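# Stow the earphones in the chest drawer and close it

## Task

Place the coiled earphones inside the small chest's open drawer, then push the drawer closed, with the chest still standing upright at the end.

## Robot and tools

ROBOT. Two seven-joint Franka FR3 arms, left_arm and right_arm, each carrying a Robotiq 2F-140 two-finger gripper whose fingers cannot fold. Cameras: cam_high (fixed, 504x504, looks down from the far side of the table), cam_left_wrist and cam_right_wrist (672x504, on each gripper). A camera stand is fixed to the floor behind the arms.

FRAME. Every position, orientation and offset uses the scene frame: origin at table-top height, halfway between the nominal arm bases; +x points out over the table, +y toward left_arm, +z up. Camera-image left and right do not match arm names. Actual bases: left_arm at (-0.058, +0.407, +0.035) m, right_arm at (-0.037, -0.309, +0.035) m. On the gripper, the fingers point along its own +z and close along its own y. end_effector_position is the spot between the pads when shut; fingertips stick out about 33 mm past it at gaps up to 40 mm, only 9 mm when wide open. Printed hand poses may be a few centimetres off, more when reaching far.

execute_actions(actions, cameras). actions is a list of actions; each action is a list of up to 15 rows, one row per 1/30 s step; a short action repeats its final row to fill 15 steps. Each row is a single list of 18 numbers in [-1, 1], covering both arms even if one stays still: left dx, dy, dz, rx, ry, rz, left gripper position, force_limit, speed, then the same nine for the right arm. The six pose numbers are an offset, not a pose: measured from that arm's Hand target when the action begins, along scene axes; 1.0 equals 0.6 m or 180 degrees; rx, ry, rz form one rotation vector turning about the Hand target's position. All rows of an action refer to that same starting target, so sending the same offset again in a later action moves further. All six zeros re-requests the current Hand target. The three gripper numbers are absolute commands, resent every row; repeat your previous values to leave a gripper unchanged, since 0 is itself a command. cameras: list of names, ["all"] or []; with an empty actions list all images come by default, otherwise none. An empty call also reports the scene number and task.

GRIPPER numbers. position: +1 fully open (140 mm), about -0.8 pads touch, -1 closes until blocked. force_limit: grip force after a slow close, roughly 14 N at -1, 40 N at 0, 58 N at +1. speed: closing rate, about 30 mm/s at -1, 140 at 0, 250 at +1; a fast close squeezes much harder. Both start at +1. To grip harder while holding, raise force_limit and nudge position (-1 to -0.98); to soften, open and reclose slowly.

move(target, speed, blend, blocking, cameras). target: one 18-number row as above, or a list of up to 15 rows; every row is an offset from the Hand targets at the move's start, not from the previous row. Paths are straight, end together, take at least 0.5 s and are cut off at 10 s. speed: top path speed in m/s, 0.002 to 2, default 0.25 (one value or one per target); rotation capped at twice that in rad/s and at 2.5 rad/s. blend: corner rounding in metres for a list, default 0 (stop at each). blocking=false returns after about 0.5 s while the move continues. Moves do not avoid obstacles or the other arm; faster moves overshoot and hit harder. The result adds a "move:" line: done, off_target, moving, held, fault, plus limits=paced (pose clipped) or limits=held (steps withheld). Done means within 3 mm and 2 degrees; neither done nor off_target tells you about contact.

wait(seconds 0 to 10): robot holds last command; a running move continues. stop(): brakes a running move; fingers keep moving. zoom_image(camera, region=[x0,y0,x1,y1] pixels, origin top-left, at most 504 each way): enlarges part of that camera's latest image. clear_fault(arm="left_arm" or "right_arm"): clears a reported torque or force fault. read_manual(section="licences"): licence text only. finished_scene(scene=number): ends the scene irreversibly; call it only when the goal is met and stays met without the robot.

CONTROL. Each step the command is clipped to within 70 mm and 16 degrees of the measured hand pose, so one action may fall short. "Hand target" in a result is the last command after clipping, and the base for the next offset. A gripper resting short stays short until a new command (even all zeros); then send the remaining gap. To stop pressing on something, command the target back beyond the gripper. Large wrist turns can swing the elbow. The scene keeps running while you reply; the robot holds its last command.

RESULTS. Per arm: end_effector_position (m), end_effector_quat_wxyz, Hand target, Tool commands, joint positions/velocities, joint torques, external joint torques, flange force (gripper axes; includes held weight, noisy during acceleration). object_status: 0 moving, 1 blocked while opening, 2 blocked while closing (a grip), 3 reached command or pads met. position_measured in counts: 3 open, about 75 = 100 mm, 139 = 60 mm, 200 = 20 mm, 230 pads touching.

FAULTS AND CARE. An arm stops (needs clear_fault) if contact torque reaches its joint limit (35, 35, 32, 30, 12, 12, 12 N m from waist to wrist roll), if outside force reaches 40 N (held weight counts), or if a joint overruns its range or speed. A hot motor can brake the arm 30 to 60 s; watch for MOTOR HOT. Avoid: pressing or closing one gripper on the other arm, hard hits on the chest or table, slamming the drawer, squeezing hard on an object still resting on something, dropping or releasing moving items, tipping the chest, and anything leaving the table. Loose objects may get brief outside pushes.

Each tool is called after "Request:" in YAML: its name, and indented under it one key for each argument.

## Session

Request:
execute_actions:
  actions: []

Scene clock: 0.00 s.
left_arm: end_effector_position=(+0.3906, +0.3534, +0.3040) position_measured=3 object_status=3 end_effector_quat_wxyz=(-0.104, +0.774, -0.462, -0.421) | right_arm: end_effector_position=(+0.5086, -0.3611, +0.2859) position_measured=3 object_status=3 end_effector_quat_wxyz=(+0.657, +0.632, +0.406, +0.058)
Joint positions: left_arm=[-0.32 0.467 -0.031 -1.437 0.367 1.075 -0.844] | right_arm=[0.274 0.011 0.155 -2.572 -1.668 1.783 -1.044]
Joint velocities: within noise
Joint torques (N m): no reading
External joint torques (N m): no reading
Flange force (N): no reading
Hand target: left_arm +0.3906, +0.3534, +0.3040; -0.104, +0.774, -0.462, -0.421 | right_arm +0.5086, -0.3611, +0.2859; +0.657, +0.632, +0.406, +0.058
Tool commands: left_gripper/position=+1.0 left_gripper/force_limit=+1.0 left_gripper/speed=+1.0 right_gripper/position=+1.0 right_gripper/force_limit=+1.0 right_gripper/speed=+1.0
camera_calibration:
cam_left_wrist: T_world_to_cam=[[-0.802398, -0.554172, 0.221475, 0.450136], [-0.0399313, 0.420134, 0.906583, -0.404157], [-0.595452, 0.718597, -0.359244, 0.229469], [0, 0, 0, 1]] pos_world=[0.481688, 0.254357, 0.349144]
cam_right_wrist: T_world_to_cam=[[0.437809, 0.169359, 0.882973, -0.403825], [-0.834551, -0.288768, 0.469187, 0.188577], [0.334436, -0.942301, 0.0149133, -0.371105], [0, 0, 0, 1]] pos_world=[0.458286, -0.226846, 0.273623]

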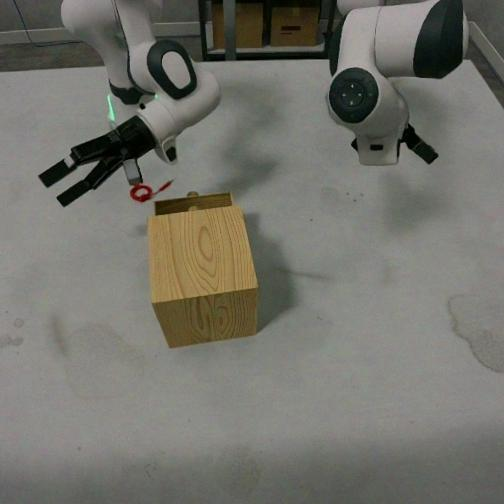

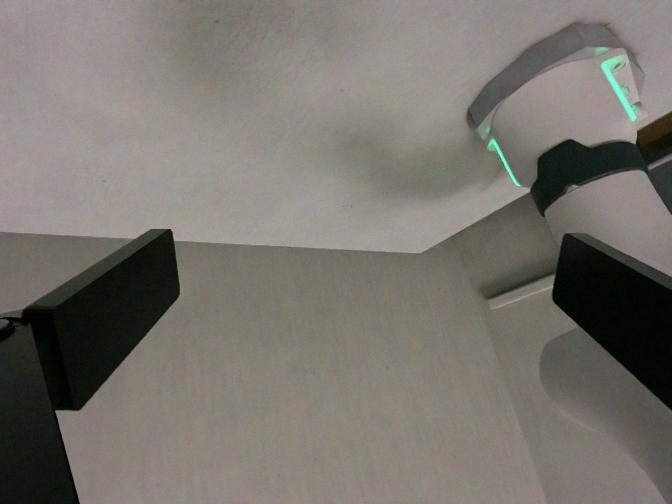

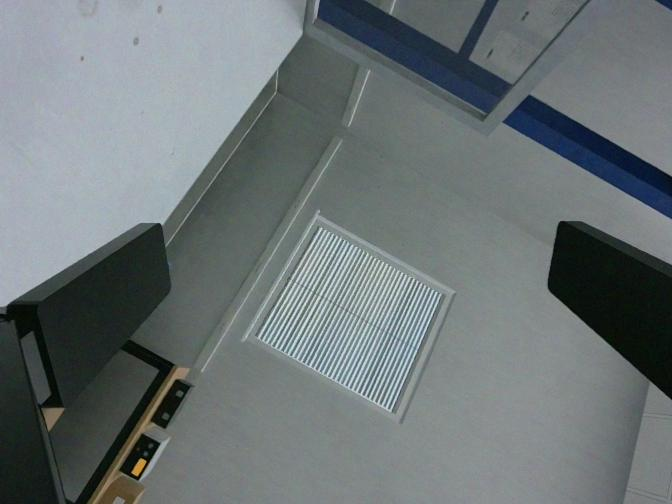

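Request:
zoom_image:
  camera: "cam_high"
  region: [100, 120, 300, 320]

Scaled by 2.520 from the camera's 504x504 image, which has a finer 720x720 frame.

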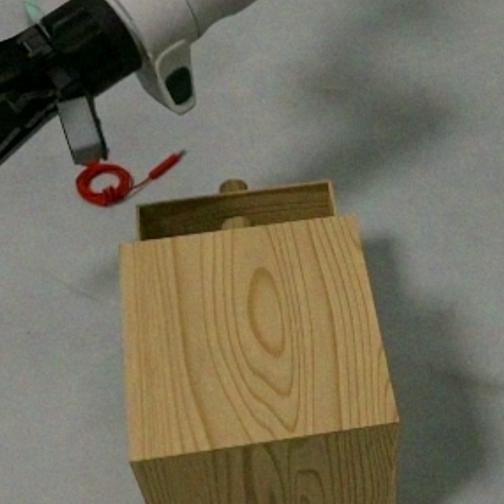

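Request:
move:
  target: [0,0,0,0,0,0,1,1,1,-0.148,0,0.1,0.4717,0.0667,-0.2689,0,-1,1]
  speed: 0.3
  cameras: ["all"]

Scene clock: 58.63 s.
left_arm: end_effector_position=(+0.3906, +0.3534, +0.3040) position_measured=3 object_status=3 end_effector_quat_wxyz=(-0.104, +0.774, -0.462, -0.421) | right_arm: end_effector_position=(+0.4205, -0.3619, +0.3456) position_measured=129 object_status=3 end_effector_quat_wxyz=(+0.001, +0.999, +0.049, +0.001)
Joint positions: left_arm=[-0.32 0.467 -0.031 -1.437 0.367 1.075 -0.844] | right_arm=[0.318 -0.347 -0.409 -2.172 -0.144 1.852 -1.662]
Joint velocities: left_arm=[within noise] | right_arm=[0.001 0 0 0.001 0.001 -0.001 -0.006]
Joint torques (N m): left_arm=[0.24 -42.36 1.27 23.11 1.75 -0.19 0.07] | right_arm=[0.82 -18.16 3.25 26.57 1.14 2.45 -0.38]
External joint torques (N m): left_arm=[0.12 2.93 0.65 0.64 -0.11 -0.04 0.07] | right_arm=[0.83 0.4 -0.65 1.75 0.29 -0.22 -0.38]
Flange force (N): left_arm=[6.3 -8.1 -10.3] | right_arm=[7.5 2.3 -4.4]
Hand target: left_arm +0.3906, +0.3534, +0.3040; -0.104, +0.774, -0.462, -0.421 | right_arm +0.4198, -0.3611, +0.3459; +0.000, +0.999, +0.053, +0.000
Off the commanded pose: left_arm 0.000 m, 0 deg | right_arm 0.001 m, 1 deg.
move: done
camera_calibration:
cam_left_wrist: T_world_to_cam=[[-0.802398, -0.554172, 0.221475, 0.450136], [-0.0399313, 0.420134, 0.906583, -0.404157], [-0.595452, 0.718597, -0.359244, 0.229469], [0, 0, 0, 1]] pos_world=[0.481688, 0.254357, 0.349144]
cam_right_wrist: T_world_to_cam=[[0.0808574, -0.996606, -0.0154356, -0.379186], [-0.937238, -0.0812924, 0.339083, 0.250008], [-0.339187, -0.0129505, -0.94063, 0.606585], [0, 0, 0, 1]] pos_world=[0.470722, -0.349719, 0.479946]

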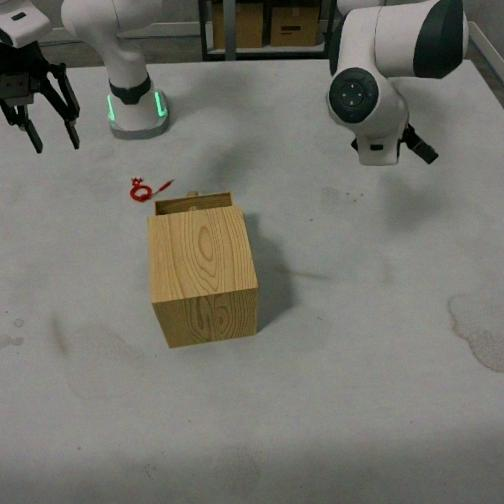

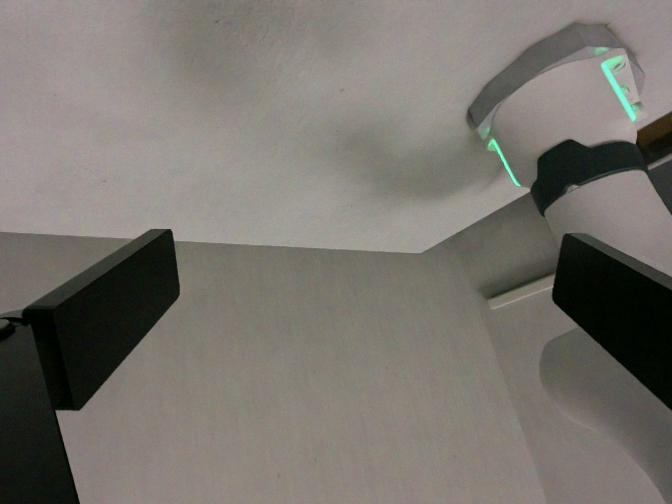

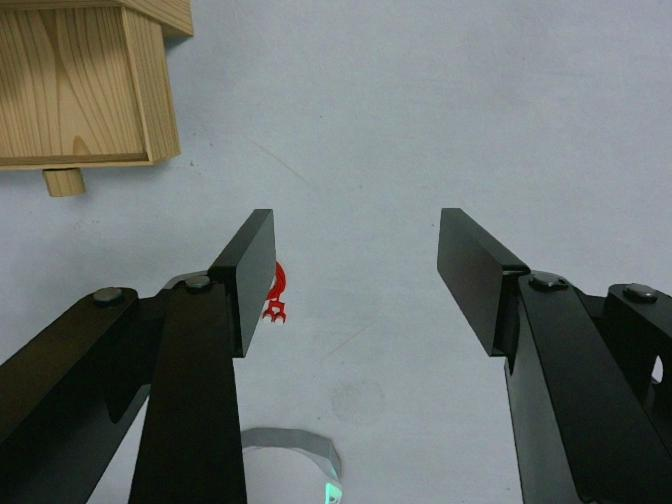

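Request:
move:
  target: [0,0,0,0,0,0,1,1,1,-0.25,0.135,-0.16,0,0,0,0,-1,1]
  cameras: ["cam_right_wrist","cam_high"]

Request:
zoom_image:
  camera: "cam_right_wrist"
  region: [200, 0, 500, 300]

Scene clock: 64.90 s.
left_arm: end_effector_position=(+0.3906, +0.3534, +0.3040) position_measured=3 object_status=3 end_effector_quat_wxyz=(-0.104, +0.774, -0.462, -0.421) | right_arm: end_effector_position=(+0.2691, -0.2806, +0.2495) position_measured=129 object_status=3 end_effector_quat_wxyz=(+0.001, +0.998, +0.057, -0.002)
Joint positions: left_arm=[-0.32 0.467 -0.031 -1.437 0.367 1.075 -0.844] | right_arm=[0.247 -0.789 -0.174 -2.77 -0.137 1.982 -1.472]
Joint velocities: left_arm=[within noise] | right_arm=[-0.001 -0.001 -0.001 0 -0.001 0.001 0.006]
Joint torques (N m): left_arm=[0.25 -42.37 1.25 23.15 1.75 -0.18 0.09] | right_arm=[-0.26 -5.93 2.45 25.46 1.08 2.9 0.19]
External joint torques (N m): left_arm=[0.18 2.87 0.66 0.71 -0.11 -0.02 0.09] | right_arm=[-0.32 -0.54 0.37 0.97 0.28 0.26 0.2]
Flange force (N): left_arm=[6.2 -8.3 -10.4] | right_arm=[0.2 -0.9 -1.9]
Hand target: left_arm +0.3906, +0.3534, +0.3040; -0.104, +0.774, -0.462, -0.421 | right_arm +0.2698, -0.2801, +0.2499; +0.000, +0.999, +0.053, +0.000
Off the commanded pose: left_arm 0.000 m, 0 deg | right_arm 0.001 m, 1 deg.
move: done
camera_calibration:
cam_right_wrist: T_world_to_cam=[[0.0984823, -0.995009, -0.0160632, -0.291541], [-0.933537, -0.0979649, 0.344837, 0.140217], [-0.344689, -0.0189647, -0.938525, 0.465181], [0, 0, 0, 1]] pos_world=[0.319953, -0.267528, 0.383549]
Images, in order (width x height): cam_high 504x504, cam_right_wrist 672x504.

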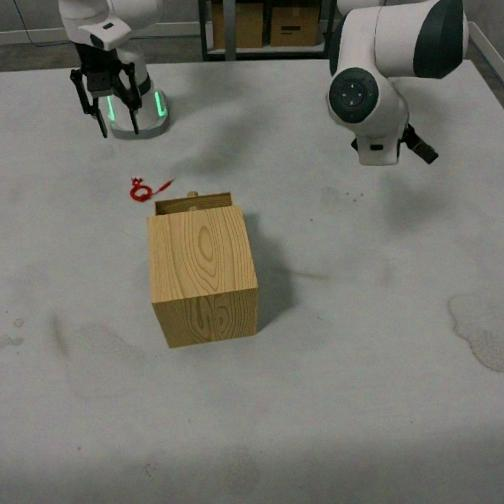

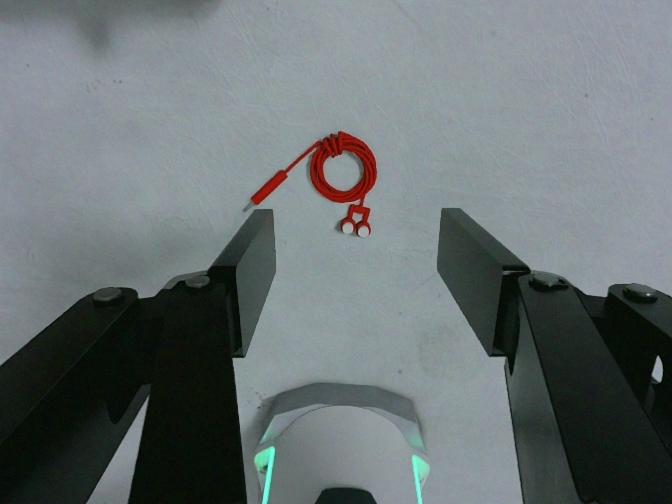

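Scaled by 1.680 from the camera's 672x504 image, which has a finer 960x720 frame.

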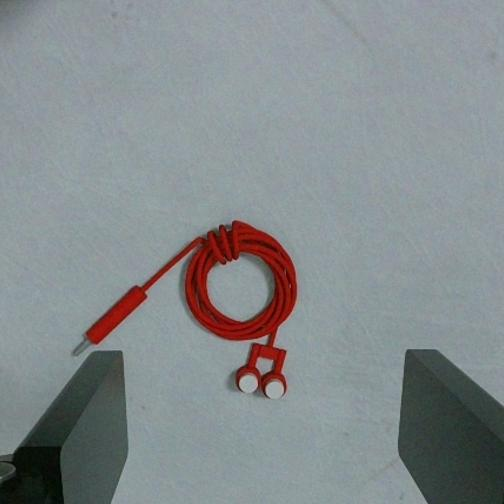

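Request:
move:
  target: [0,0,0,0,0,0,1,1,1,-0.0113,-0.0315,-0.325,0,0,0,-0.43,-1,1]
  cameras: ["cam_right_wrist"]

Request:
zoom_image:
  camera: "cam_right_wrist"
  region: [200, 50, 500, 350]

Scene clock: 84.93 s.
left_arm: end_effector_position=(+0.3906, +0.3534, +0.3040) position_measured=3 object_status=3 end_effector_quat_wxyz=(-0.104, +0.774, -0.462, -0.421) | right_arm: end_effector_position=(+0.2623, -0.2991, +0.0552) position_measured=183 object_status=3 end_effector_quat_wxyz=(+0.000, +0.999, +0.049, -0.001)
Joint positions: left_arm=[-0.32 0.467 -0.031 -1.437 0.367 1.075 -0.844] | right_arm=[0.249 -0.311 -0.332 -3.032 -0.248 2.724 -1.475]
Joint velocities: left_arm=[within noise] | right_arm=[0.001 0.001 0 -0.001 0.001 0.003 -0.002]
Joint torques (N m): left_arm=[0.24 -42.37 1.25 23.09 1.75 -0.17 0.11] | right_arm=[0.76 -12.16 0.84 17.34 0.01 2.95 -0.36]
External joint torques (N m): left_arm=[0.19 2.72 0.69 0.71 -0.1 -0.02 0.11] | right_arm=[0.71 0.8 -0.57 1.06 -0.34 0.3 -0.36]
Flange force (N): left_arm=[5.9 -8.0 -10.1] | right_arm=[7.2 1.3 5.9]
Hand target: left_arm +0.3906, +0.3534, +0.3040; -0.104, +0.774, -0.462, -0.421 | right_arm +0.2630, -0.2990, +0.0549; +0.000, +0.999, +0.053, +0.000
Off the commanded pose: left_arm 0.000 m, 0 deg | right_arm 0.001 m, 0 deg.
joint read past its limit (right arm) — joint 4 (elbow), lower limit, where the elbow is as bent as it goes.
joint sent to its limit (right arm) — joint 4 (elbow), lower limit, where the elbow is as bent as it goes. The joint targets still meet the commanded pose.
move: done
camera_calibration:
cam_right_wrist: T_world_to_cam=[[0.0818909, -0.996462, -0.0189196, -0.308269], [-0.935734, -0.083407, 0.342703, 0.204161], [-0.343068, -0.0103605, -0.939253, 0.282292], [0, 0, 0, 1]] pos_world=[0.31313, -0.287225, 0.189344]
Images, in order (width x height): cam_right_wrist 672x504.

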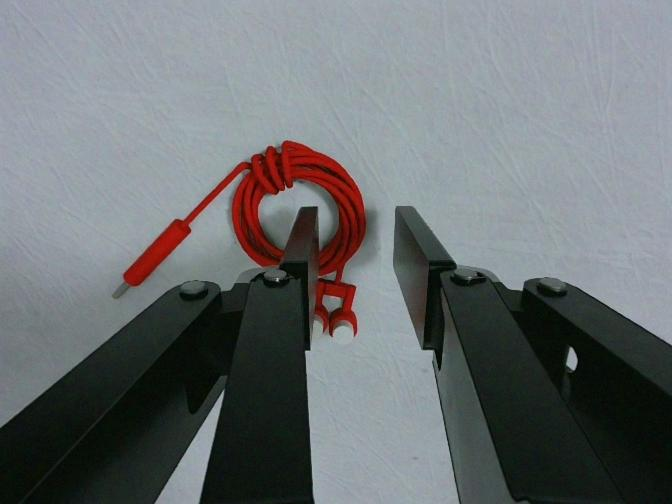

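Scaled by 1.680 from the camera's 672x504 image, which has a finer 960x720 frame.

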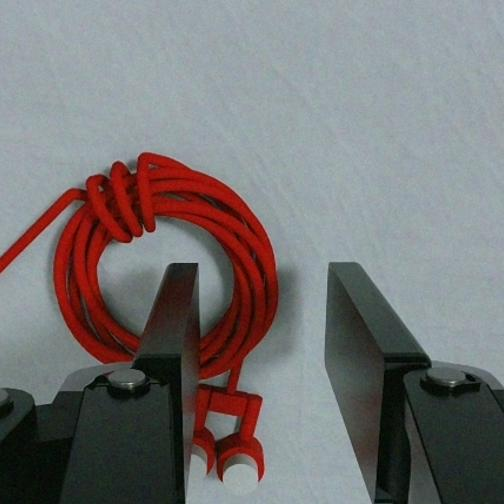

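Request:
move:
  target: [0,0,0,0,0,0,1,1,1,0.02,0.0033,0,-0.0087,0.083,0,-0.43,-1,1]
  speed: 0.1
  cameras: ["cam_right_wrist"]

Request:
zoom_image:
  camera: "cam_right_wrist"
  region: [200, 50, 500, 350]

Scene clock: 99.13 s.
left_arm: end_effector_position=(+0.3906, +0.3534, +0.3040) position_measured=3 object_status=3 end_effector_quat_wxyz=(-0.104, +0.774, -0.462, -0.421) | right_arm: end_effector_position=(+0.2764, -0.2971, +0.0554) position_measured=183 object_status=3 end_effector_quat_wxyz=(+0.008, +0.991, +0.049, -0.128)
Joint positions: left_arm=[-0.32 0.467 -0.031 -1.437 0.367 1.075 -0.844] | right_arm=[0.381 -0.076 -0.377 -2.735 -0.066 2.407 -1.571]
Joint velocities: left_arm=[within noise] | right_arm=[0 0 0 0 -0.001 -0.002 -0.005]
Joint torques (N m): left_arm=[0.22 -42.38 1.26 23.11 1.74 -0.17 0.04] | right_arm=[0.55 -20 0.14 18.48 0.67 1.71 -0.55]
External joint torques (N m): left_arm=[0.28 2.74 0.76 0.76 -0.1 -0.01 0.04] | right_arm=[0.53 1.16 -0.47 1.42 0.27 -0.2 -0.54]
Flange force (N): left_arm=[5.9 -8.2 -10.2] | right_arm=[9.7 0.9 1.8]
Hand target: left_arm +0.3906, +0.3534, +0.3040; -0.104, +0.774, -0.462, -0.421 | right_arm +0.2750, -0.2970, +0.0549; +0.007, +0.990, +0.052, -0.130
Off the commanded pose: left_arm 0.000 m, 0 deg | right_arm 0.001 m, 0 deg.
move: done
camera_calibration:
cam_right_wrist: T_world_to_cam=[[0.0782823, -0.996868, -0.011251, -0.306975], [-0.819519, -0.0707736, 0.568665, 0.176515], [-0.567681, -0.0352961, -0.822492, 0.335531], [0, 0, 0, 1]] pos_world=[0.359162, -0.281678, 0.17214]
Images, in order (width x height): cam_right_wrist 672x504.

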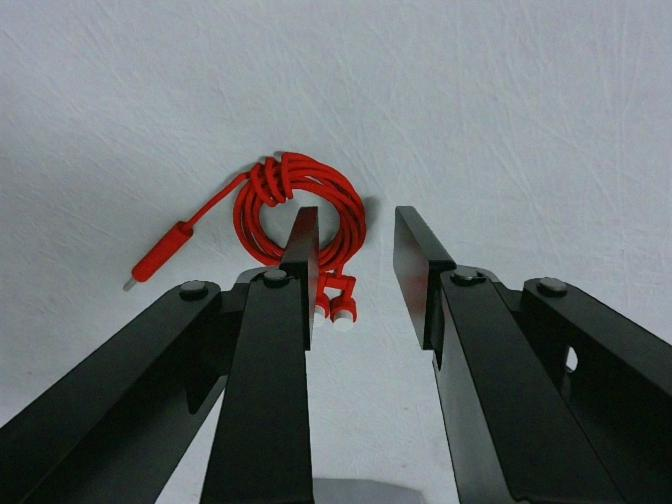

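Scaled by 1.680 from the camera's 672x504 image, which has a finer 960x720 frame.

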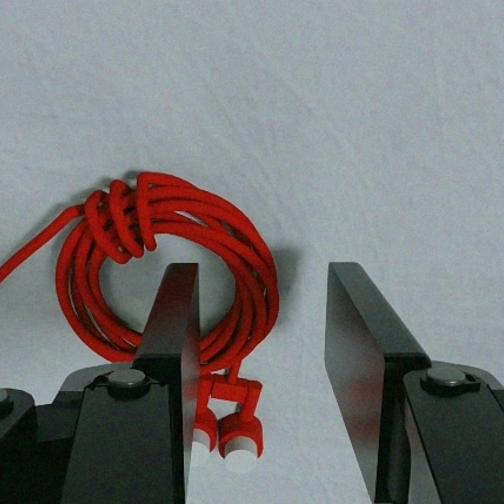

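Request:
move:
  target: [0,0,0,0,0,0,1,1,1,0,0.002,-0.022,0,0,0,-0.43,-1,1]
  speed: 0.04
  cameras: ["cam_right_wrist"]

Request:
zoom_image:
  camera: "cam_right_wrist"
  region: [200, 50, 500, 350]

Scene clock: 107.83 s.
left_arm: end_effector_position=(+0.3906, +0.3534, +0.3040) position_measured=3 object_status=3 end_effector_quat_wxyz=(-0.104, +0.774, -0.462, -0.421) | right_arm: end_effector_position=(+0.2749, -0.2965, +0.0426) position_measured=183 object_status=3 end_effector_quat_wxyz=(+0.008, +0.990, +0.048, -0.131)
Joint positions: left_arm=[-0.32 0.467 -0.031 -1.437 0.367 1.075 -0.844] | right_arm=[0.387 -0.032 -0.377 -2.735 -0.042 2.443 -1.586]
Joint velocities: left_arm=[within noise] | right_arm=[0.001 0.001 0.001 0.001 0.002 0.005 -0.003]
Joint torques (N m): left_arm=[0.27 -42.4 1.26 23.13 1.75 -0.19 0.07] | right_arm=[0.78 -20.73 0.48 17.32 0.62 1.98 -0.47]
External joint torques (N m): left_arm=[0.25 3.15 0.71 0.54 -0.11 -0.03 0.06] | right_arm=[0.77 1.14 0.23 0.98 0.25 0.1 -0.46]
Flange force (N): left_arm=[6.5 -8.4 -10.1] | right_arm=[8.3 -0.6 3.4]
Hand target: left_arm +0.3906, +0.3534, +0.3040; -0.104, +0.774, -0.462, -0.421 | right_arm +0.2750, -0.2958, +0.0417; +0.007, +0.990, +0.052, -0.130
Off the commanded pose: left_arm 0.000 m, 0 deg | right_arm 0.001 m, 0 deg.
move: done
camera_calibration:
cam_right_wrist: T_world_to_cam=[[0.0770549, -0.996963, -0.011295, -0.306143], [-0.816099, -0.0695758, 0.573709, 0.181775], [-0.572752, -0.0349892, -0.818982, 0.325508], [0, 0, 0, 1]] pos_world=[0.358372, -0.281177, 0.158841]
Images, in order (width x height): cam_right_wrist 672x504.

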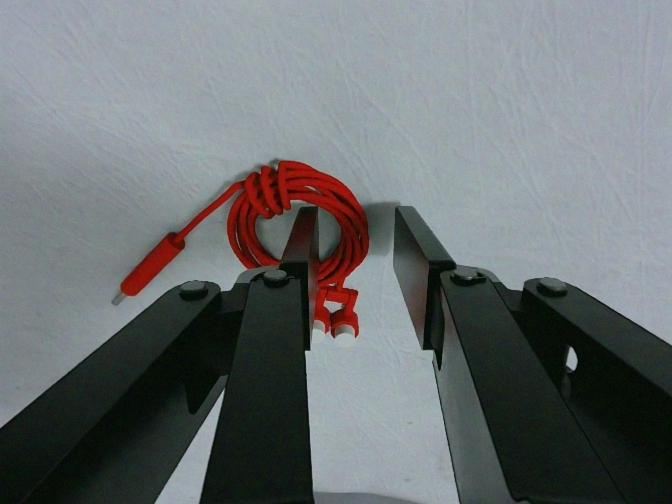

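Scaled by 1.680 from the camera's 672x504 image, which has a finer 960x720 frame.

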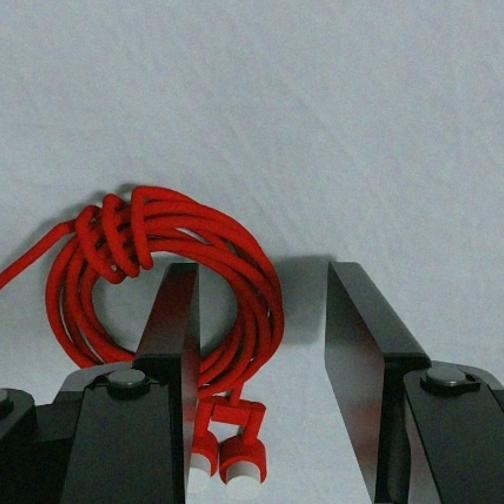

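Request:
move:
  target: [0,0,0,0,0,0,1,1,1,0.001,0,-0.0095,0,0,0,-0.43,-1,1]
  speed: 0.03
  cameras: ["cam_right_wrist"]

Request:
zoom_image:
  camera: "cam_right_wrist"
  region: [200, 50, 500, 350]

Scene clock: 112.30 s.
left_arm: end_effector_position=(+0.3906, +0.3534, +0.3040) position_measured=3 object_status=3 end_effector_quat_wxyz=(-0.104, +0.774, -0.462, -0.421) | right_arm: end_effector_position=(+0.2745, -0.2965, +0.0365) position_measured=183 object_status=3 end_effector_quat_wxyz=(+0.008, +0.990, +0.048, -0.131)
Joint positions: left_arm=[-0.32 0.467 -0.031 -1.437 0.367 1.075 -0.844] | right_arm=[0.388 -0.01 -0.375 -2.735 -0.03 2.461 -1.595]
Joint velocities: left_arm=[within noise] | right_arm=[0 -0.001 0 -0.001 0.001 0.005 -0.003]
Joint torques (N m): left_arm=[0.27 -42.39 1.23 23.1 1.75 -0.18 0.09] | right_arm=[0.67 -21.09 0.41 17.49 0.63 2.03 -0.42]
External joint torques (N m): left_arm=[0.17 2.98 0.62 0.6 -0.11 -0.02 0.09] | right_arm=[0.65 1.26 0.31 1.4 0.27 0.14 -0.41]
Flange force (N): left_arm=[6.3 -8.2 -10.1] | right_arm=[9.9 -0.5 3.7]
Hand target: left_arm +0.3906, +0.3534, +0.3040; -0.104, +0.774, -0.462, -0.421 | right_arm +0.2756, -0.2958, +0.0360; +0.007, +0.990, +0.052, -0.130
Off the commanded pose: left_arm 0.000 m, 0 deg | right_arm 0.001 m, 0 deg.
move: done
camera_calibration:
cam_right_wrist: T_world_to_cam=[[0.0774012, -0.996935, -0.0114181, -0.306195], [-0.815235, -0.0698786, 0.574899, 0.184602], [-0.573935, -0.0351895, -0.818144, 0.32056], [0, 0, 0, 1]] pos_world=[0.358175, -0.281077, 0.152641]
Images, in order (width x height): cam_right_wrist 672x504.

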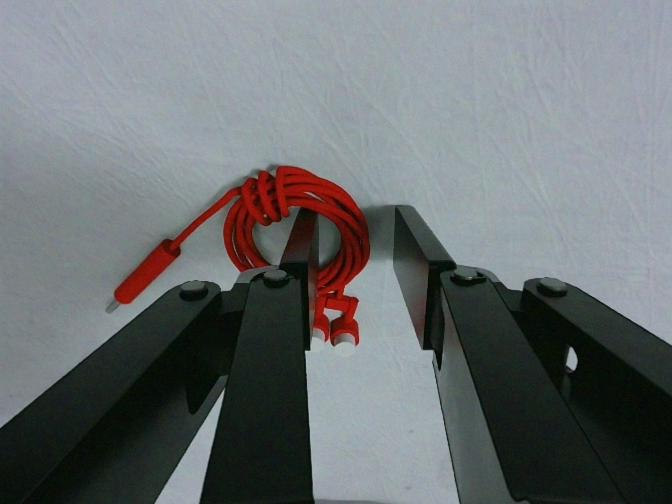

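Scaled by 1.680 from the camera's 672x504 image, which has a finer 960x720 frame.

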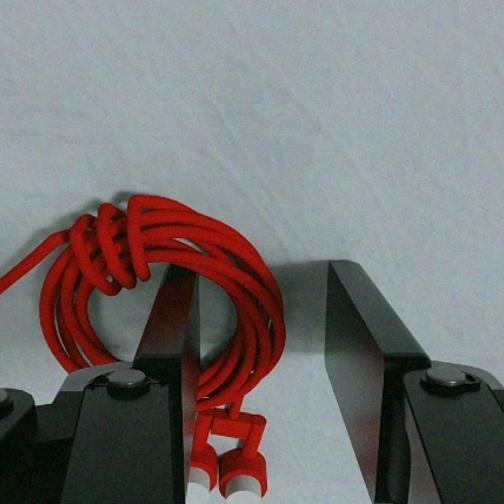

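Request:
move:
  target: [0,0,0,0,0,0,1,1,1,0,0,0,0,0,0,-1,-0.7,-1]

Request:
wait:
  seconds: 1
  cameras: ["cam_right_wrist"]

Scene clock: 117.13 s.
left_arm: end_effector_position=(+0.3906, +0.3534, +0.3040) position_measured=3 object_status=3 end_effector_quat_wxyz=(-0.104, +0.774, -0.462, -0.421) | right_arm: end_effector_position=(+0.2748, -0.2964, +0.0366) position_measured=223 object_status=0 end_effector_quat_wxyz=(+0.007, +0.990, +0.049, -0.131)
Joint positions: left_arm=[-0.32 0.467 -0.031 -1.437 0.367 1.075 -0.844] | right_arm=[0.388 -0.01 -0.375 -2.735 -0.03 2.462 -1.596]
Joint torques (N m): left_arm=[0.23 -42.4 1.27 23.09 1.74 -0.17 0.06] | right_arm=[0.51 -21.11 0.27 17.28 0.62 2.1 -0.38]
External joint torques (N m): left_arm=[0.28 2.83 0.77 0.65 -0.1 -0.03 0.06] | right_arm=[0.43 1.17 0.12 1.2 0.26 0.21 -0.37]
Flange force (N): left_arm=[6.0 -8.1 -9.9] | right_arm=[8.8 -0.1 3.8]
Hand target: left_arm +0.3906, +0.3534, +0.3040; -0.104, +0.774, -0.462, -0.421 | right_arm +0.2756, -0.2958, +0.0360; +0.007, +0.990, +0.052, -0.130
Off the commanded pose: left_arm 0.000 m, 0 deg | right_arm 0.001 m, 0 deg.
move: done

Scene clock: 118.13 s.
left_arm: end_effector_position=(+0.3906, +0.3534, +0.3040) position_measured=3 object_status=3 end_effector_quat_wxyz=(-0.104, +0.774, -0.462, -0.421) | right_arm: end_effector_position=(+0.2748, -0.2963, +0.0366) position_measured=223 object_status=2 end_effector_quat_wxyz=(+0.007, +0.990, +0.049, -0.131)
Joint positions: left_arm=[-0.32 0.467 -0.031 -1.437 0.367 1.075 -0.844] | right_arm=[0.388 -0.01 -0.375 -2.735 -0.03 2.462 -1.596]
Joint torques (N m): left_arm=[0.24 -42.37 1.25 23.13 1.74 -0.18 0.11] | right_arm=[0.53 -21.18 0.43 17.36 0.63 2.11 -0.41]
External joint torques (N m): left_arm=[0.24 2.79 0.72 0.75 -0.1 -0.02 0.11] | right_arm=[0.5 1.07 0.32 1.33 0.27 0.23 -0.41]
Flange force (N): left_arm=[6.0 -8.3 -10.4] | right_arm=[9.0 -0.4 3.5]
Hand target: left_arm +0.3906, +0.3534, +0.3040; -0.104, +0.774, -0.462, -0.421 | right_arm +0.2756, -0.2958, +0.0360; +0.007, +0.990, +0.052, -0.130
Tool commands: left_gripper/position=+1.0 left_gripper/force_limit=+1.0 left_gripper/speed=+1.0 right_gripper/position=-1.0 right_gripper/force_limit=-0.7 right_gripper/speed=-1.0
Off the commanded pose: left_arm 0.000 m, 0 deg | right_arm 0.001 m, 0 deg.
wait: 1.00 s; at rest by 0.17 s
camera_calibration:
cam_right_wrist: T_world_to_cam=[[0.0788731, -0.996814, -0.0118849, -0.306434], [-0.815546, -0.0713772, 0.574273, 0.184508], [-0.573292, -0.035602, -0.818577, 0.320483], [0, 0, 0, 1]] pos_world=[0.358375, -0.280878, 0.15274]
Images, in order (width x height): cam_right_wrist 672x504.

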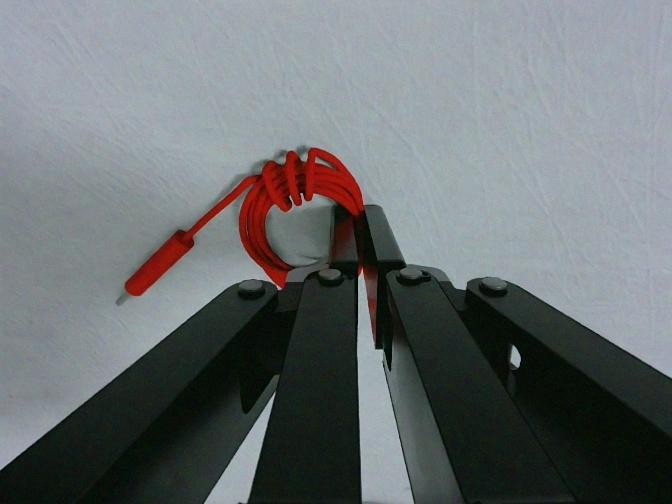

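Request:
move:
  target: [0,0,0,0,0,0,1,1,1,0.03,0,0.33,0,0,0,-1,-0.7,-1]
  speed: 0.15
  cameras: ["cam_right_wrist","cam_high"]

Request:
zoom_image:
  camera: "cam_high"
  region: [60, 90, 260, 290]

Scene clock: 127.57 s.
left_arm: end_effector_position=(+0.3906, +0.3534, +0.3040) position_measured=3 object_status=3 end_effector_quat_wxyz=(-0.104, +0.774, -0.462, -0.421) | right_arm: end_effector_position=(+0.2944, -0.2958, +0.2331) position_measured=223 object_status=2 end_effector_quat_wxyz=(+0.007, +0.990, +0.056, -0.130)
Joint positions: left_arm=[-0.32 0.467 -0.031 -1.437 0.367 1.075 -0.844] | right_arm=[0.344 -0.405 -0.307 -2.499 -0.124 1.847 -1.523]
Joint velocities: left_arm=[within noise] | right_arm=[-0.001 0 -0.002 -0.002 -0.001 -0.004 0.002]
Joint torques (N m): left_arm=[0.24 -42.36 1.3 23.12 1.74 -0.17 0.11] | right_arm=[-0.25 -16.28 3.17 24.78 0.85 1.73 0.02]
External joint torques (N m): left_arm=[0.25 2.88 0.77 0.69 -0.1 -0.02 0.11] | right_arm=[-0.2 -0.13 0.43 1.55 0.07 -0.17 0.03]
Flange force (N): left_arm=[6.1 -8.4 -10.3] | right_arm=[2.7 -0.2 -4.2]
Hand target: left_arm +0.3906, +0.3534, +0.3040; -0.104, +0.774, -0.462, -0.421 | right_arm +0.2936, -0.2958, +0.2340; +0.007, +0.990, +0.052, -0.130
Off the commanded pose: left_arm 0.000 m, 0 deg | right_arm 0.001 m, 0 deg.
move: done
camera_calibration:
cam_right_wrist: T_world_to_cam=[[0.0924194, -0.995618, -0.0142899, -0.308141], [-0.816047, -0.0839583, 0.571854, 0.0846146], [-0.570548, -0.0411892, -0.820231, 0.490506], [0, 0, 0, 1]] pos_world=[0.377385, -0.279483, 0.349537]
Images, in order (width x height): cam_high 504x504, cam_right_wrist 672x504.

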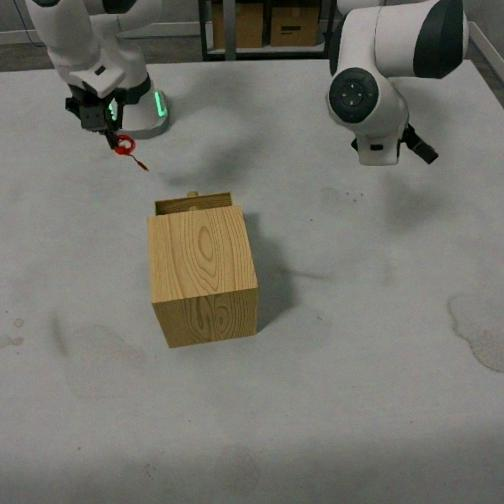

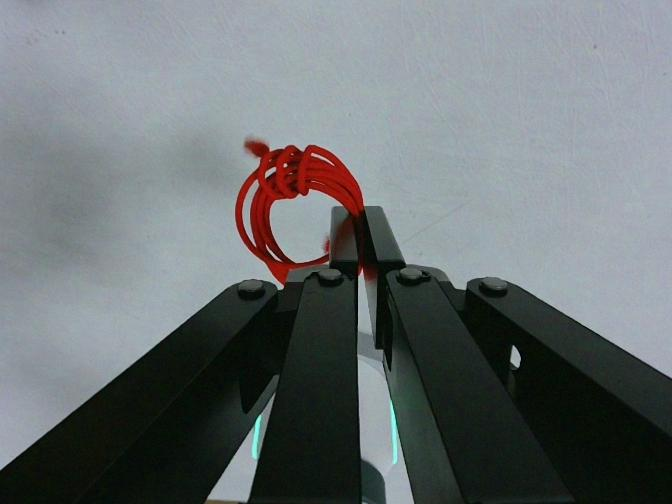

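Scaled by 2.520 from the camera's 504x504 image, which has a finer 720x720 frame.

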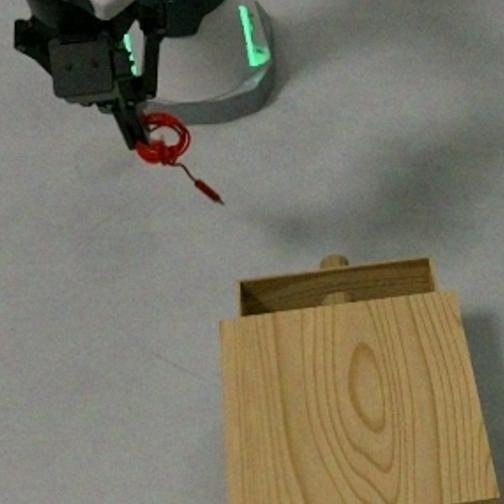

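Request:
move:
  target: [0,0,0,0,0,0,1,1,1,0.11,0.218,0.13,0.0233,-0.221,0,-1,-0.7,-1]
  speed: 0.25
  cameras: ["cam_right_wrist","cam_high"]

Request:
zoom_image:
  camera: "cam_high"
  region: [100, 90, 300, 290]

Scene clock: 137.10 s.
left_arm: end_effector_position=(+0.3906, +0.3534, +0.3040) position_measured=3 object_status=3 end_effector_quat_wxyz=(-0.104, +0.774, -0.462, -0.421) | right_arm: end_effector_position=(+0.3591, -0.1653, +0.3121) position_measured=223 object_status=2 end_effector_quat_wxyz=(-0.009, +0.975, +0.056, +0.215)
Joint positions: left_arm=[-0.32 0.467 -0.031 -1.437 0.367 1.075 -0.844] | right_arm=[0.303 -0.814 0.077 -2.796 -0.102 2.398 -1.222]
Joint velocities: left_arm=[within noise] | right_arm=[-0.001 0 -0.001 0 0.001 0.003 0.006]
Joint torques (N m): left_arm=[0.23 -42.38 1.26 23.15 1.75 -0.18 0.05] | right_arm=[-0.32 -5.66 -1.45 26.69 1.1 3.85 -0.05]
External joint torques (N m): left_arm=[0.13 2.75 0.66 0.78 -0.1 -0.02 0.05] | right_arm=[-0.34 -0.09 0.46 1.08 0.3 0.4 -0.06]
Flange force (N): left_arm=[6.1 -8.1 -10.4] | right_arm=[2.9 -1.6 0.1]
Hand target: left_arm +0.3906, +0.3534, +0.3040; -0.104, +0.774, -0.462, -0.421 | right_arm +0.3596, -0.1650, +0.3120; -0.011, +0.975, +0.051, +0.216
Off the commanded pose: left_arm 0.000 m, 0 deg | right_arm 0.001 m, 1 deg.
move: done
camera_calibration:
cam_right_wrist: T_world_to_cam=[[0.106704, -0.994132, -0.0177682, -0.18696], [-0.990758, -0.104802, -0.086115, 0.367869], [0.0837475, 0.0267928, -0.996127, 0.428757], [0, 0, 0, 1]] pos_world=[0.348511, -0.158797, 0.455453]
Images, in order (width x height): cam_high 504x504, cam_right_wrist 672x504.

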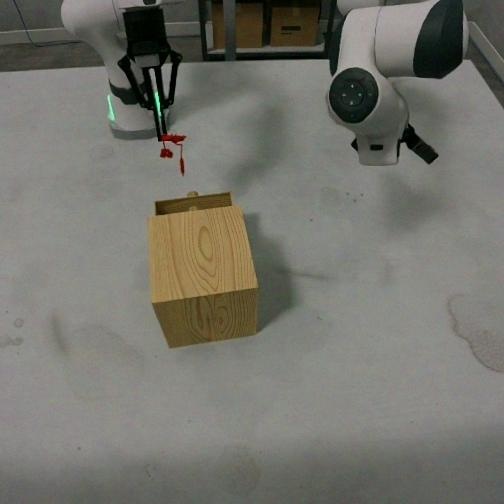

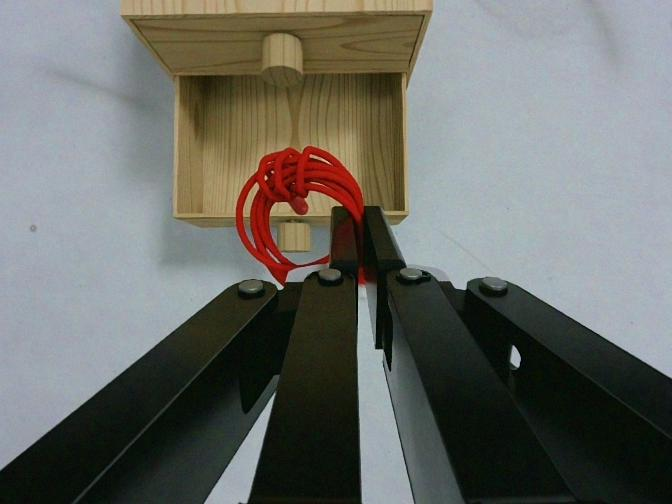

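Scaled by 2.520 from the camera's 504x504 image, which has a finer 720x720 frame.

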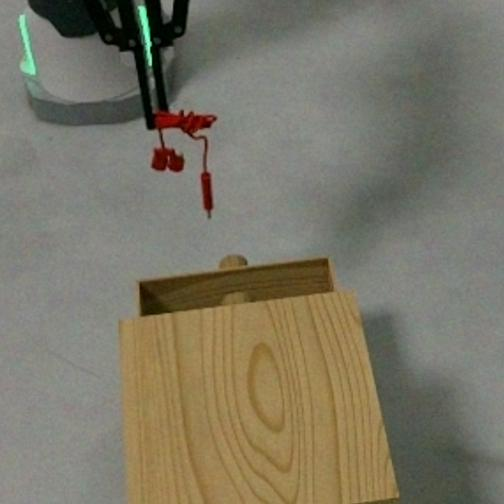

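Request:
move:
  target:
    - [0,0,0,0,0,0,1,1,1,0.14,0.017,-0.05,0,0,0,-1,-0.7,-1]
    - [0,0,0,0,0,0,1,1,1,0.14,0.017,-0.24,0,0,0,-1,-0.7,-1]
  speed: [0.15,0.1]
  blend: 0.02
  cameras: ["cam_right_wrist","cam_high"]

Request:
zoom_image:
  camera: "cam_high"
  region: [100, 90, 300, 290]

Scene clock: 166.00 s.
left_arm: end_effector_position=(+0.3906, +0.3534, +0.3040) position_measured=3 object_status=3 end_effector_quat_wxyz=(-0.104, +0.774, -0.462, -0.421) | right_arm: end_effector_position=(+0.4436, -0.1549, +0.1689) position_measured=223 object_status=2 end_effector_quat_wxyz=(-0.010, +0.975, +0.055, +0.216)
Joint positions: left_arm=[-0.32 0.467 -0.031 -1.437 0.367 1.075 -0.844] | right_arm=[0.094 -0.228 0.186 -2.764 -0.272 2.96 -1.107]
Joint velocities: left_arm=[within noise] | right_arm=[0 -0.001 0.001 0 0.001 0.001 0.005]
Joint torques (N m): left_arm=[0.23 -42.38 1.24 23.09 1.74 -0.18 0.07] | right_arm=[-0.27 -18.76 -0.82 21.4 0.7 3.65 0.03]
External joint torques (N m): left_arm=[0.2 2.91 0.69 0.63 -0.11 -0.02 0.07] | right_arm=[-0.28 0.85 0.51 1.03 -0.16 0.25 0.02]
Flange force (N): left_arm=[6.2 -8.1 -10.0] | right_arm=[3.4 -3.2 7.4]
Hand target: left_arm +0.3906, +0.3534, +0.3040; -0.104, +0.774, -0.462, -0.421 | right_arm +0.4436, -0.1548, +0.1680; -0.011, +0.975, +0.051, +0.216
Off the commanded pose: left_arm 0.000 m, 0 deg | right_arm 0.001 m, 0 deg.
move: done
camera_calibration:
cam_right_wrist: T_world_to_cam=[[0.104627, -0.994309, -0.0200529, -0.186884], [-0.990891, -0.102506, -0.0873389, 0.440993], [0.0847864, 0.0290082, -0.995977, 0.278602], [0, 0, 0, 1]] pos_world=[0.432907, -0.148698, 0.312249]
Images, in order (width x height): cam_high 504x504, cam_right_wrist 672x504.

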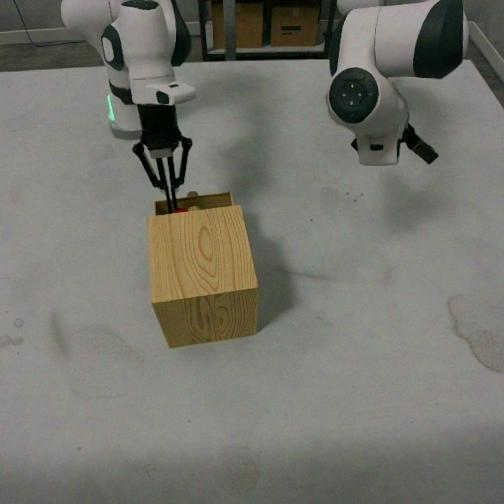

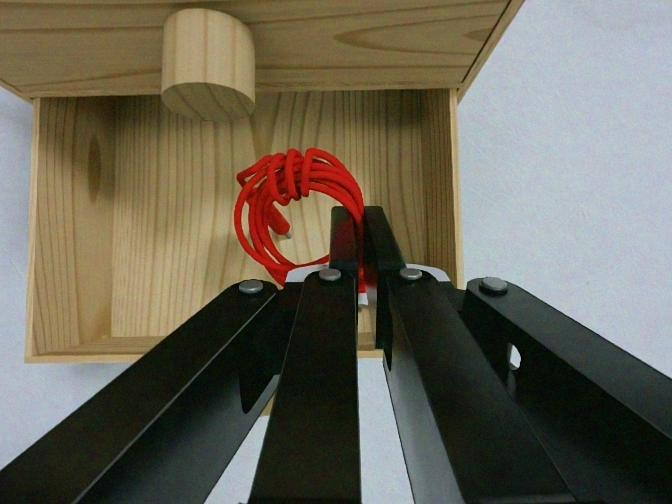

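Scaled by 2.520 from the camera's 504x504 image, which has a finer 720x720 frame.

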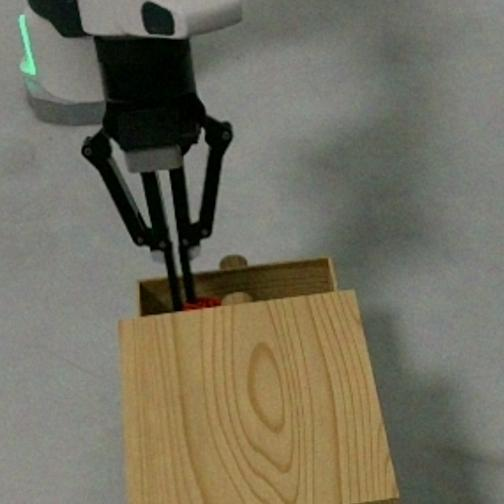

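Request:
move:
  target: [0,0,0,0,0,0,1,1,1,0,0,-0.065,0,0,0,-1,-0.7,-1]
  speed: 0.06
  cameras: ["cam_right_wrist"]

Scene clock: 173.93 s.
left_arm: end_effector_position=(+0.3906, +0.3534, +0.3040) position_measured=3 object_status=3 end_effector_quat_wxyz=(-0.104, +0.774, -0.462, -0.421) | right_arm: end_effector_position=(+0.4475, -0.1534, +0.1345) position_measured=223 object_status=2 end_effector_quat_wxyz=(-0.014, +0.974, +0.056, +0.220)
Joint positions: left_arm=[-0.32 0.467 -0.031 -1.437 0.367 1.075 -0.844] | right_arm=[-0.118 -0.115 0.351 -2.759 -0.47 3.084 -0.947]
Joint velocities: left_arm=[within noise] | right_arm=[0 0 0.001 0 0.001 0 0.008]
Joint torques (N m): left_arm=[0.22 -42.36 1.25 23.12 1.74 -0.17 0.09] | right_arm=[-0.32 -17.23 -0.66 17.13 0.51 2.56 0.01]
External joint torques (N m): left_arm=[0.26 3.02 0.75 0.62 -0.1 -0.02 0.09] | right_arm=[-0.31 2.95 0.52 -1.21 -0.45 -0.75 -0.01]
Flange force (N): left_arm=[6.3 -8.5 -10.2] | right_arm=[0.0 0.0 0.0]
Hand target: left_arm +0.3906, +0.3534, +0.3040; -0.104, +0.774, -0.462, -0.421 | right_arm +0.4436, -0.1548, +0.1290; -0.011, +0.975, +0.051, +0.216
Off the commanded pose: left_arm 0.000 m, 0 deg | right_arm 0.007 m, 1 deg.
move: off_target (right_arm)
camera_calibration:
cam_right_wrist: T_world_to_cam=[[0.107877, -0.993796, -0.0270637, -0.186973], [-0.989896, -0.104854, -0.0954583, 0.442259], [0.0920283, 0.0370879, -0.995065, 0.241868], [0, 0, 0, 1]] pos_world=[0.435702, -0.148411, 0.277832]
Images, in order (width x height): cam_right_wrist 672x504.

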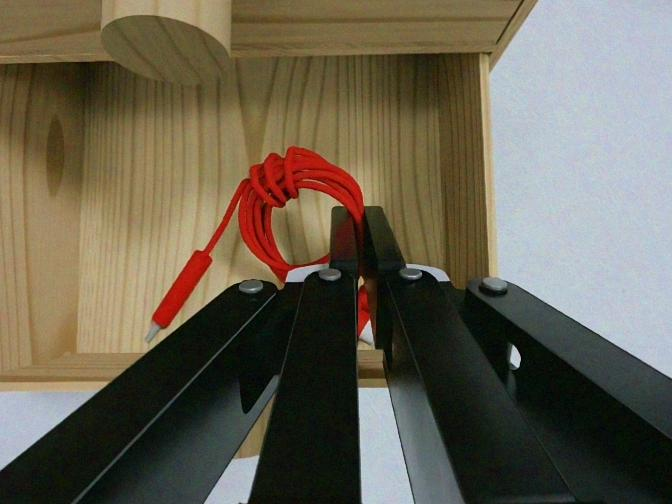

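Request:
move:
  target: [0,0,0,0,0,0,1,1,1,0.004,0.0,0.009,0,0,0,-1,-0.7,-1]
  speed: 0.05

Request:
move:
  target: [0,0,0,0,0,0,1,1,1,0,0,0,0,0,0,-0.5,-0.7,-1]
  cameras: ["cam_right_wrist"]

Scene clock: 185.37 s.
left_arm: end_effector_position=(+0.3906, +0.3534, +0.3040) position_measured=3 object_status=3 end_effector_quat_wxyz=(-0.104, +0.774, -0.462, -0.421) | right_arm: end_effector_position=(+0.4481, -0.1534, +0.1363) position_measured=223 object_status=2 end_effector_quat_wxyz=(-0.013, +0.974, +0.052, +0.220)
Joint positions: left_arm=[-0.32 0.467 -0.031 -1.437 0.367 1.075 -0.844] | right_arm=[-0.114 -0.119 0.351 -2.757 -0.462 3.076 -0.945]
Joint velocities: left_arm=[within noise] | right_arm=[0.001 0 0 -0.002 0.003 -0.004 -0.001]
Joint torques (N m): left_arm=[0.23 -42.37 1.24 23.13 1.75 -0.17 0.08] | right_arm=[0.73 -19.33 -1.2 18.6 1.11 2.62 -0.14]
External joint torques (N m): left_arm=[0.31 2.98 0.76 0.62 -0.11 -0.03 0.08] | right_arm=[0.75 0.79 0.02 0.13 0.15 -0.69 -0.15]
Flange force (N): left_arm=[6.2 -8.4 -10.1] | right_arm=[0.0 0.0 0.0]
Hand target: left_arm +0.3906, +0.3534, +0.3040; -0.104, +0.774, -0.462, -0.421 | right_arm +0.4460, -0.1548, +0.1344; -0.011, +0.975, +0.051, +0.216
Off the commanded pose: left_arm 0.000 m, 0 deg | right_arm 0.003 m, 1 deg.
move: done

Scene clock: 186.30 s.
left_arm: end_effector_position=(+0.3906, +0.3534, +0.3040) position_measured=3 object_status=3 end_effector_quat_wxyz=(-0.104, +0.774, -0.462, -0.421) | right_arm: end_effector_position=(+0.4473, -0.1543, +0.1354) position_measured=192 object_status=0 end_effector_quat_wxyz=(-0.012, +0.974, +0.052, +0.218)
Joint positions: left_arm=[-0.32 0.467 -0.031 -1.437 0.367 1.075 -0.844] | right_arm=[-0.114 -0.119 0.351 -2.757 -0.462 3.072 -0.945]
Joint torques (N m): left_arm=[0.2 -42.39 1.28 23.11 1.74 -0.17 0.08] | right_arm=[0.75 -19.85 -1.29 19.11 1.22 3.13 -0.17]
External joint torques (N m): left_arm=[0.09 2.93 0.66 0.64 -0.12 -0.01 0.08] | right_arm=[0.72 0.33 -0.11 0.63 0.27 -0.18 -0.18]
Flange force (N): left_arm=[6.3 -8.1 -10.2] | right_arm=[0.0 0.0 0.0]
Hand target: left_arm +0.3906, +0.3534, +0.3040; -0.104, +0.774, -0.462, -0.421 | right_arm +0.4460, -0.1548, +0.1344; -0.011, +0.975, +0.051, +0.216
Off the commanded pose: left_arm 0.000 m, 0 deg | right_arm 0.002 m, 0 deg.
move: done
camera_calibration:
cam_right_wrist: T_world_to_cam=[[0.0997489, -0.994713, -0.024422, -0.184694], [-0.991044, -0.0971311, -0.0916359, 0.443181], [0.0887793, 0.0333439, -0.995493, 0.243737], [0, 0, 0, 1]] pos_world=[0.435996, -0.148798, 0.278739]
Images, in order (width x height): cam_right_wrist 672x504.

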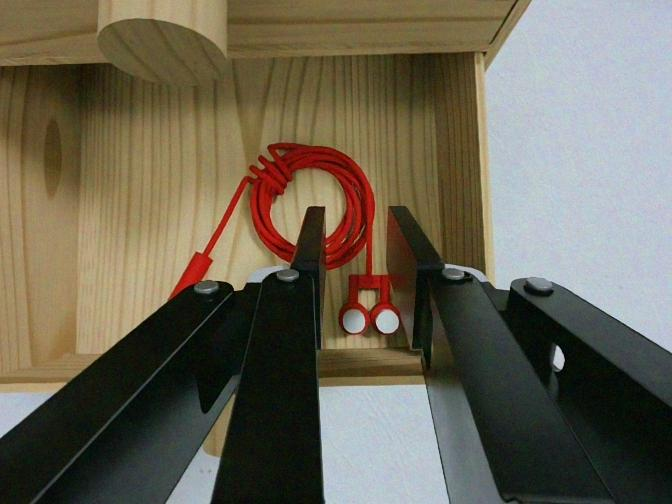

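Request:
move:
  target:
    - [0,0,0,0,0,0,1,1,1,-0.03,0,0.2,0,0,0,-0.5,-0.7,-1]
    - [0,0,0,0,0,0,1,1,1,-0.177,0.058,0.2,-0.0076,0.072,0,-0.5,-0.7,-1]
    - [0,0,0,0,0,0,1,1,1,-0.177,0.058,0.08,-0.0076,0.072,0,0.4,-0.7,0]
  speed: [0.1,0.2,0.15]
  blend: [0.02,0.02,0]
  cameras: ["cam_right_wrist","cam_high"]

Request:
zoom_image:
  camera: "cam_high"
  region: [100, 90, 300, 290]

Scene clock: 234.70 s.
left_arm: end_effector_position=(+0.3906, +0.3534, +0.3040) position_measured=3 object_status=3 end_effector_quat_wxyz=(-0.104, +0.774, -0.462, -0.421) | right_arm: end_effector_position=(+0.3393, -0.1202, +0.1829) position_measured=78 object_status=0 end_effector_quat_wxyz=(-0.005, +0.993, +0.056, +0.104)
Joint positions: left_arm=[-0.32 0.467 -0.031 -1.437 0.367 1.075 -0.844] | right_arm=[0.343 -0.435 0.134 -2.782 -0.045 2.542 -1.143]
Joint torques (N m): left_arm=[0.23 -42.36 1.28 23.09 1.74 -0.17 0.06] | right_arm=[-0.32 -14 -1.57 23.88 0.72 3.34 0.03]
External joint torques (N m): left_arm=[0.4 2.92 0.87 0.64 -0.1 -0.02 0.06] | right_arm=[-0.34 0.71 0.09 1.36 0.06 0.26 0.03]
Flange force (N): left_arm=[6.0 -8.4 -9.9] | right_arm=[6.0 -2.5 2.3]
Hand target: left_arm +0.3906, +0.3534, +0.3040; -0.104, +0.774, -0.462, -0.421 | right_arm +0.3398, -0.1200, +0.1824; -0.005, +0.993, +0.052, +0.104
Off the commanded pose: left_arm 0.000 m, 0 deg | right_arm 0.001 m, 0 deg.
move: done
camera_calibration:
cam_right_wrist: T_world_to_cam=[[0.100143, -0.994796, -0.0187638, -0.139936], [-0.984982, -0.101785, 0.139463, 0.298944], [-0.140647, 0.00451587, -0.99005, 0.372919], [0, 0, 0, 1]] pos_world=[0.360918, -0.110464, 0.324891]
Images, in order (width x height): cam_high 504x504, cam_right_wrist 672x504.

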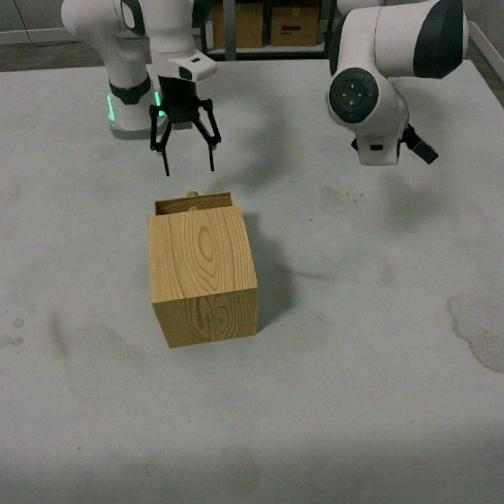

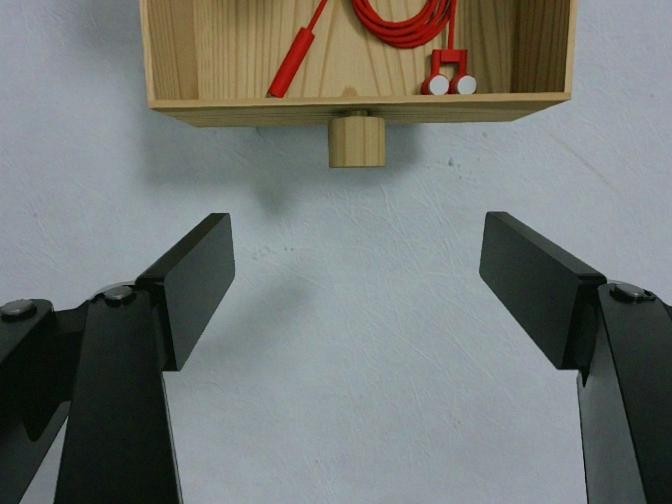

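Scaled by 2.520 from the camera's 504x504 image, which has a finer 720x720 frame.

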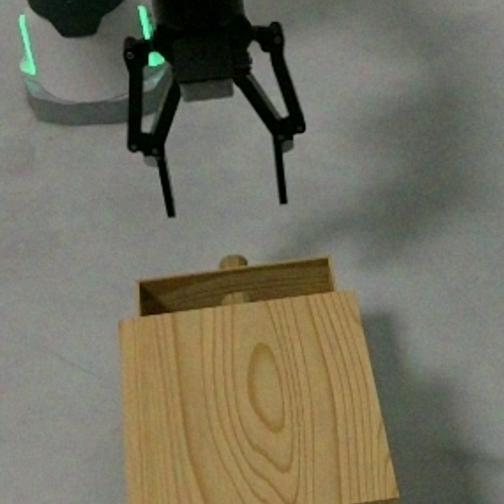

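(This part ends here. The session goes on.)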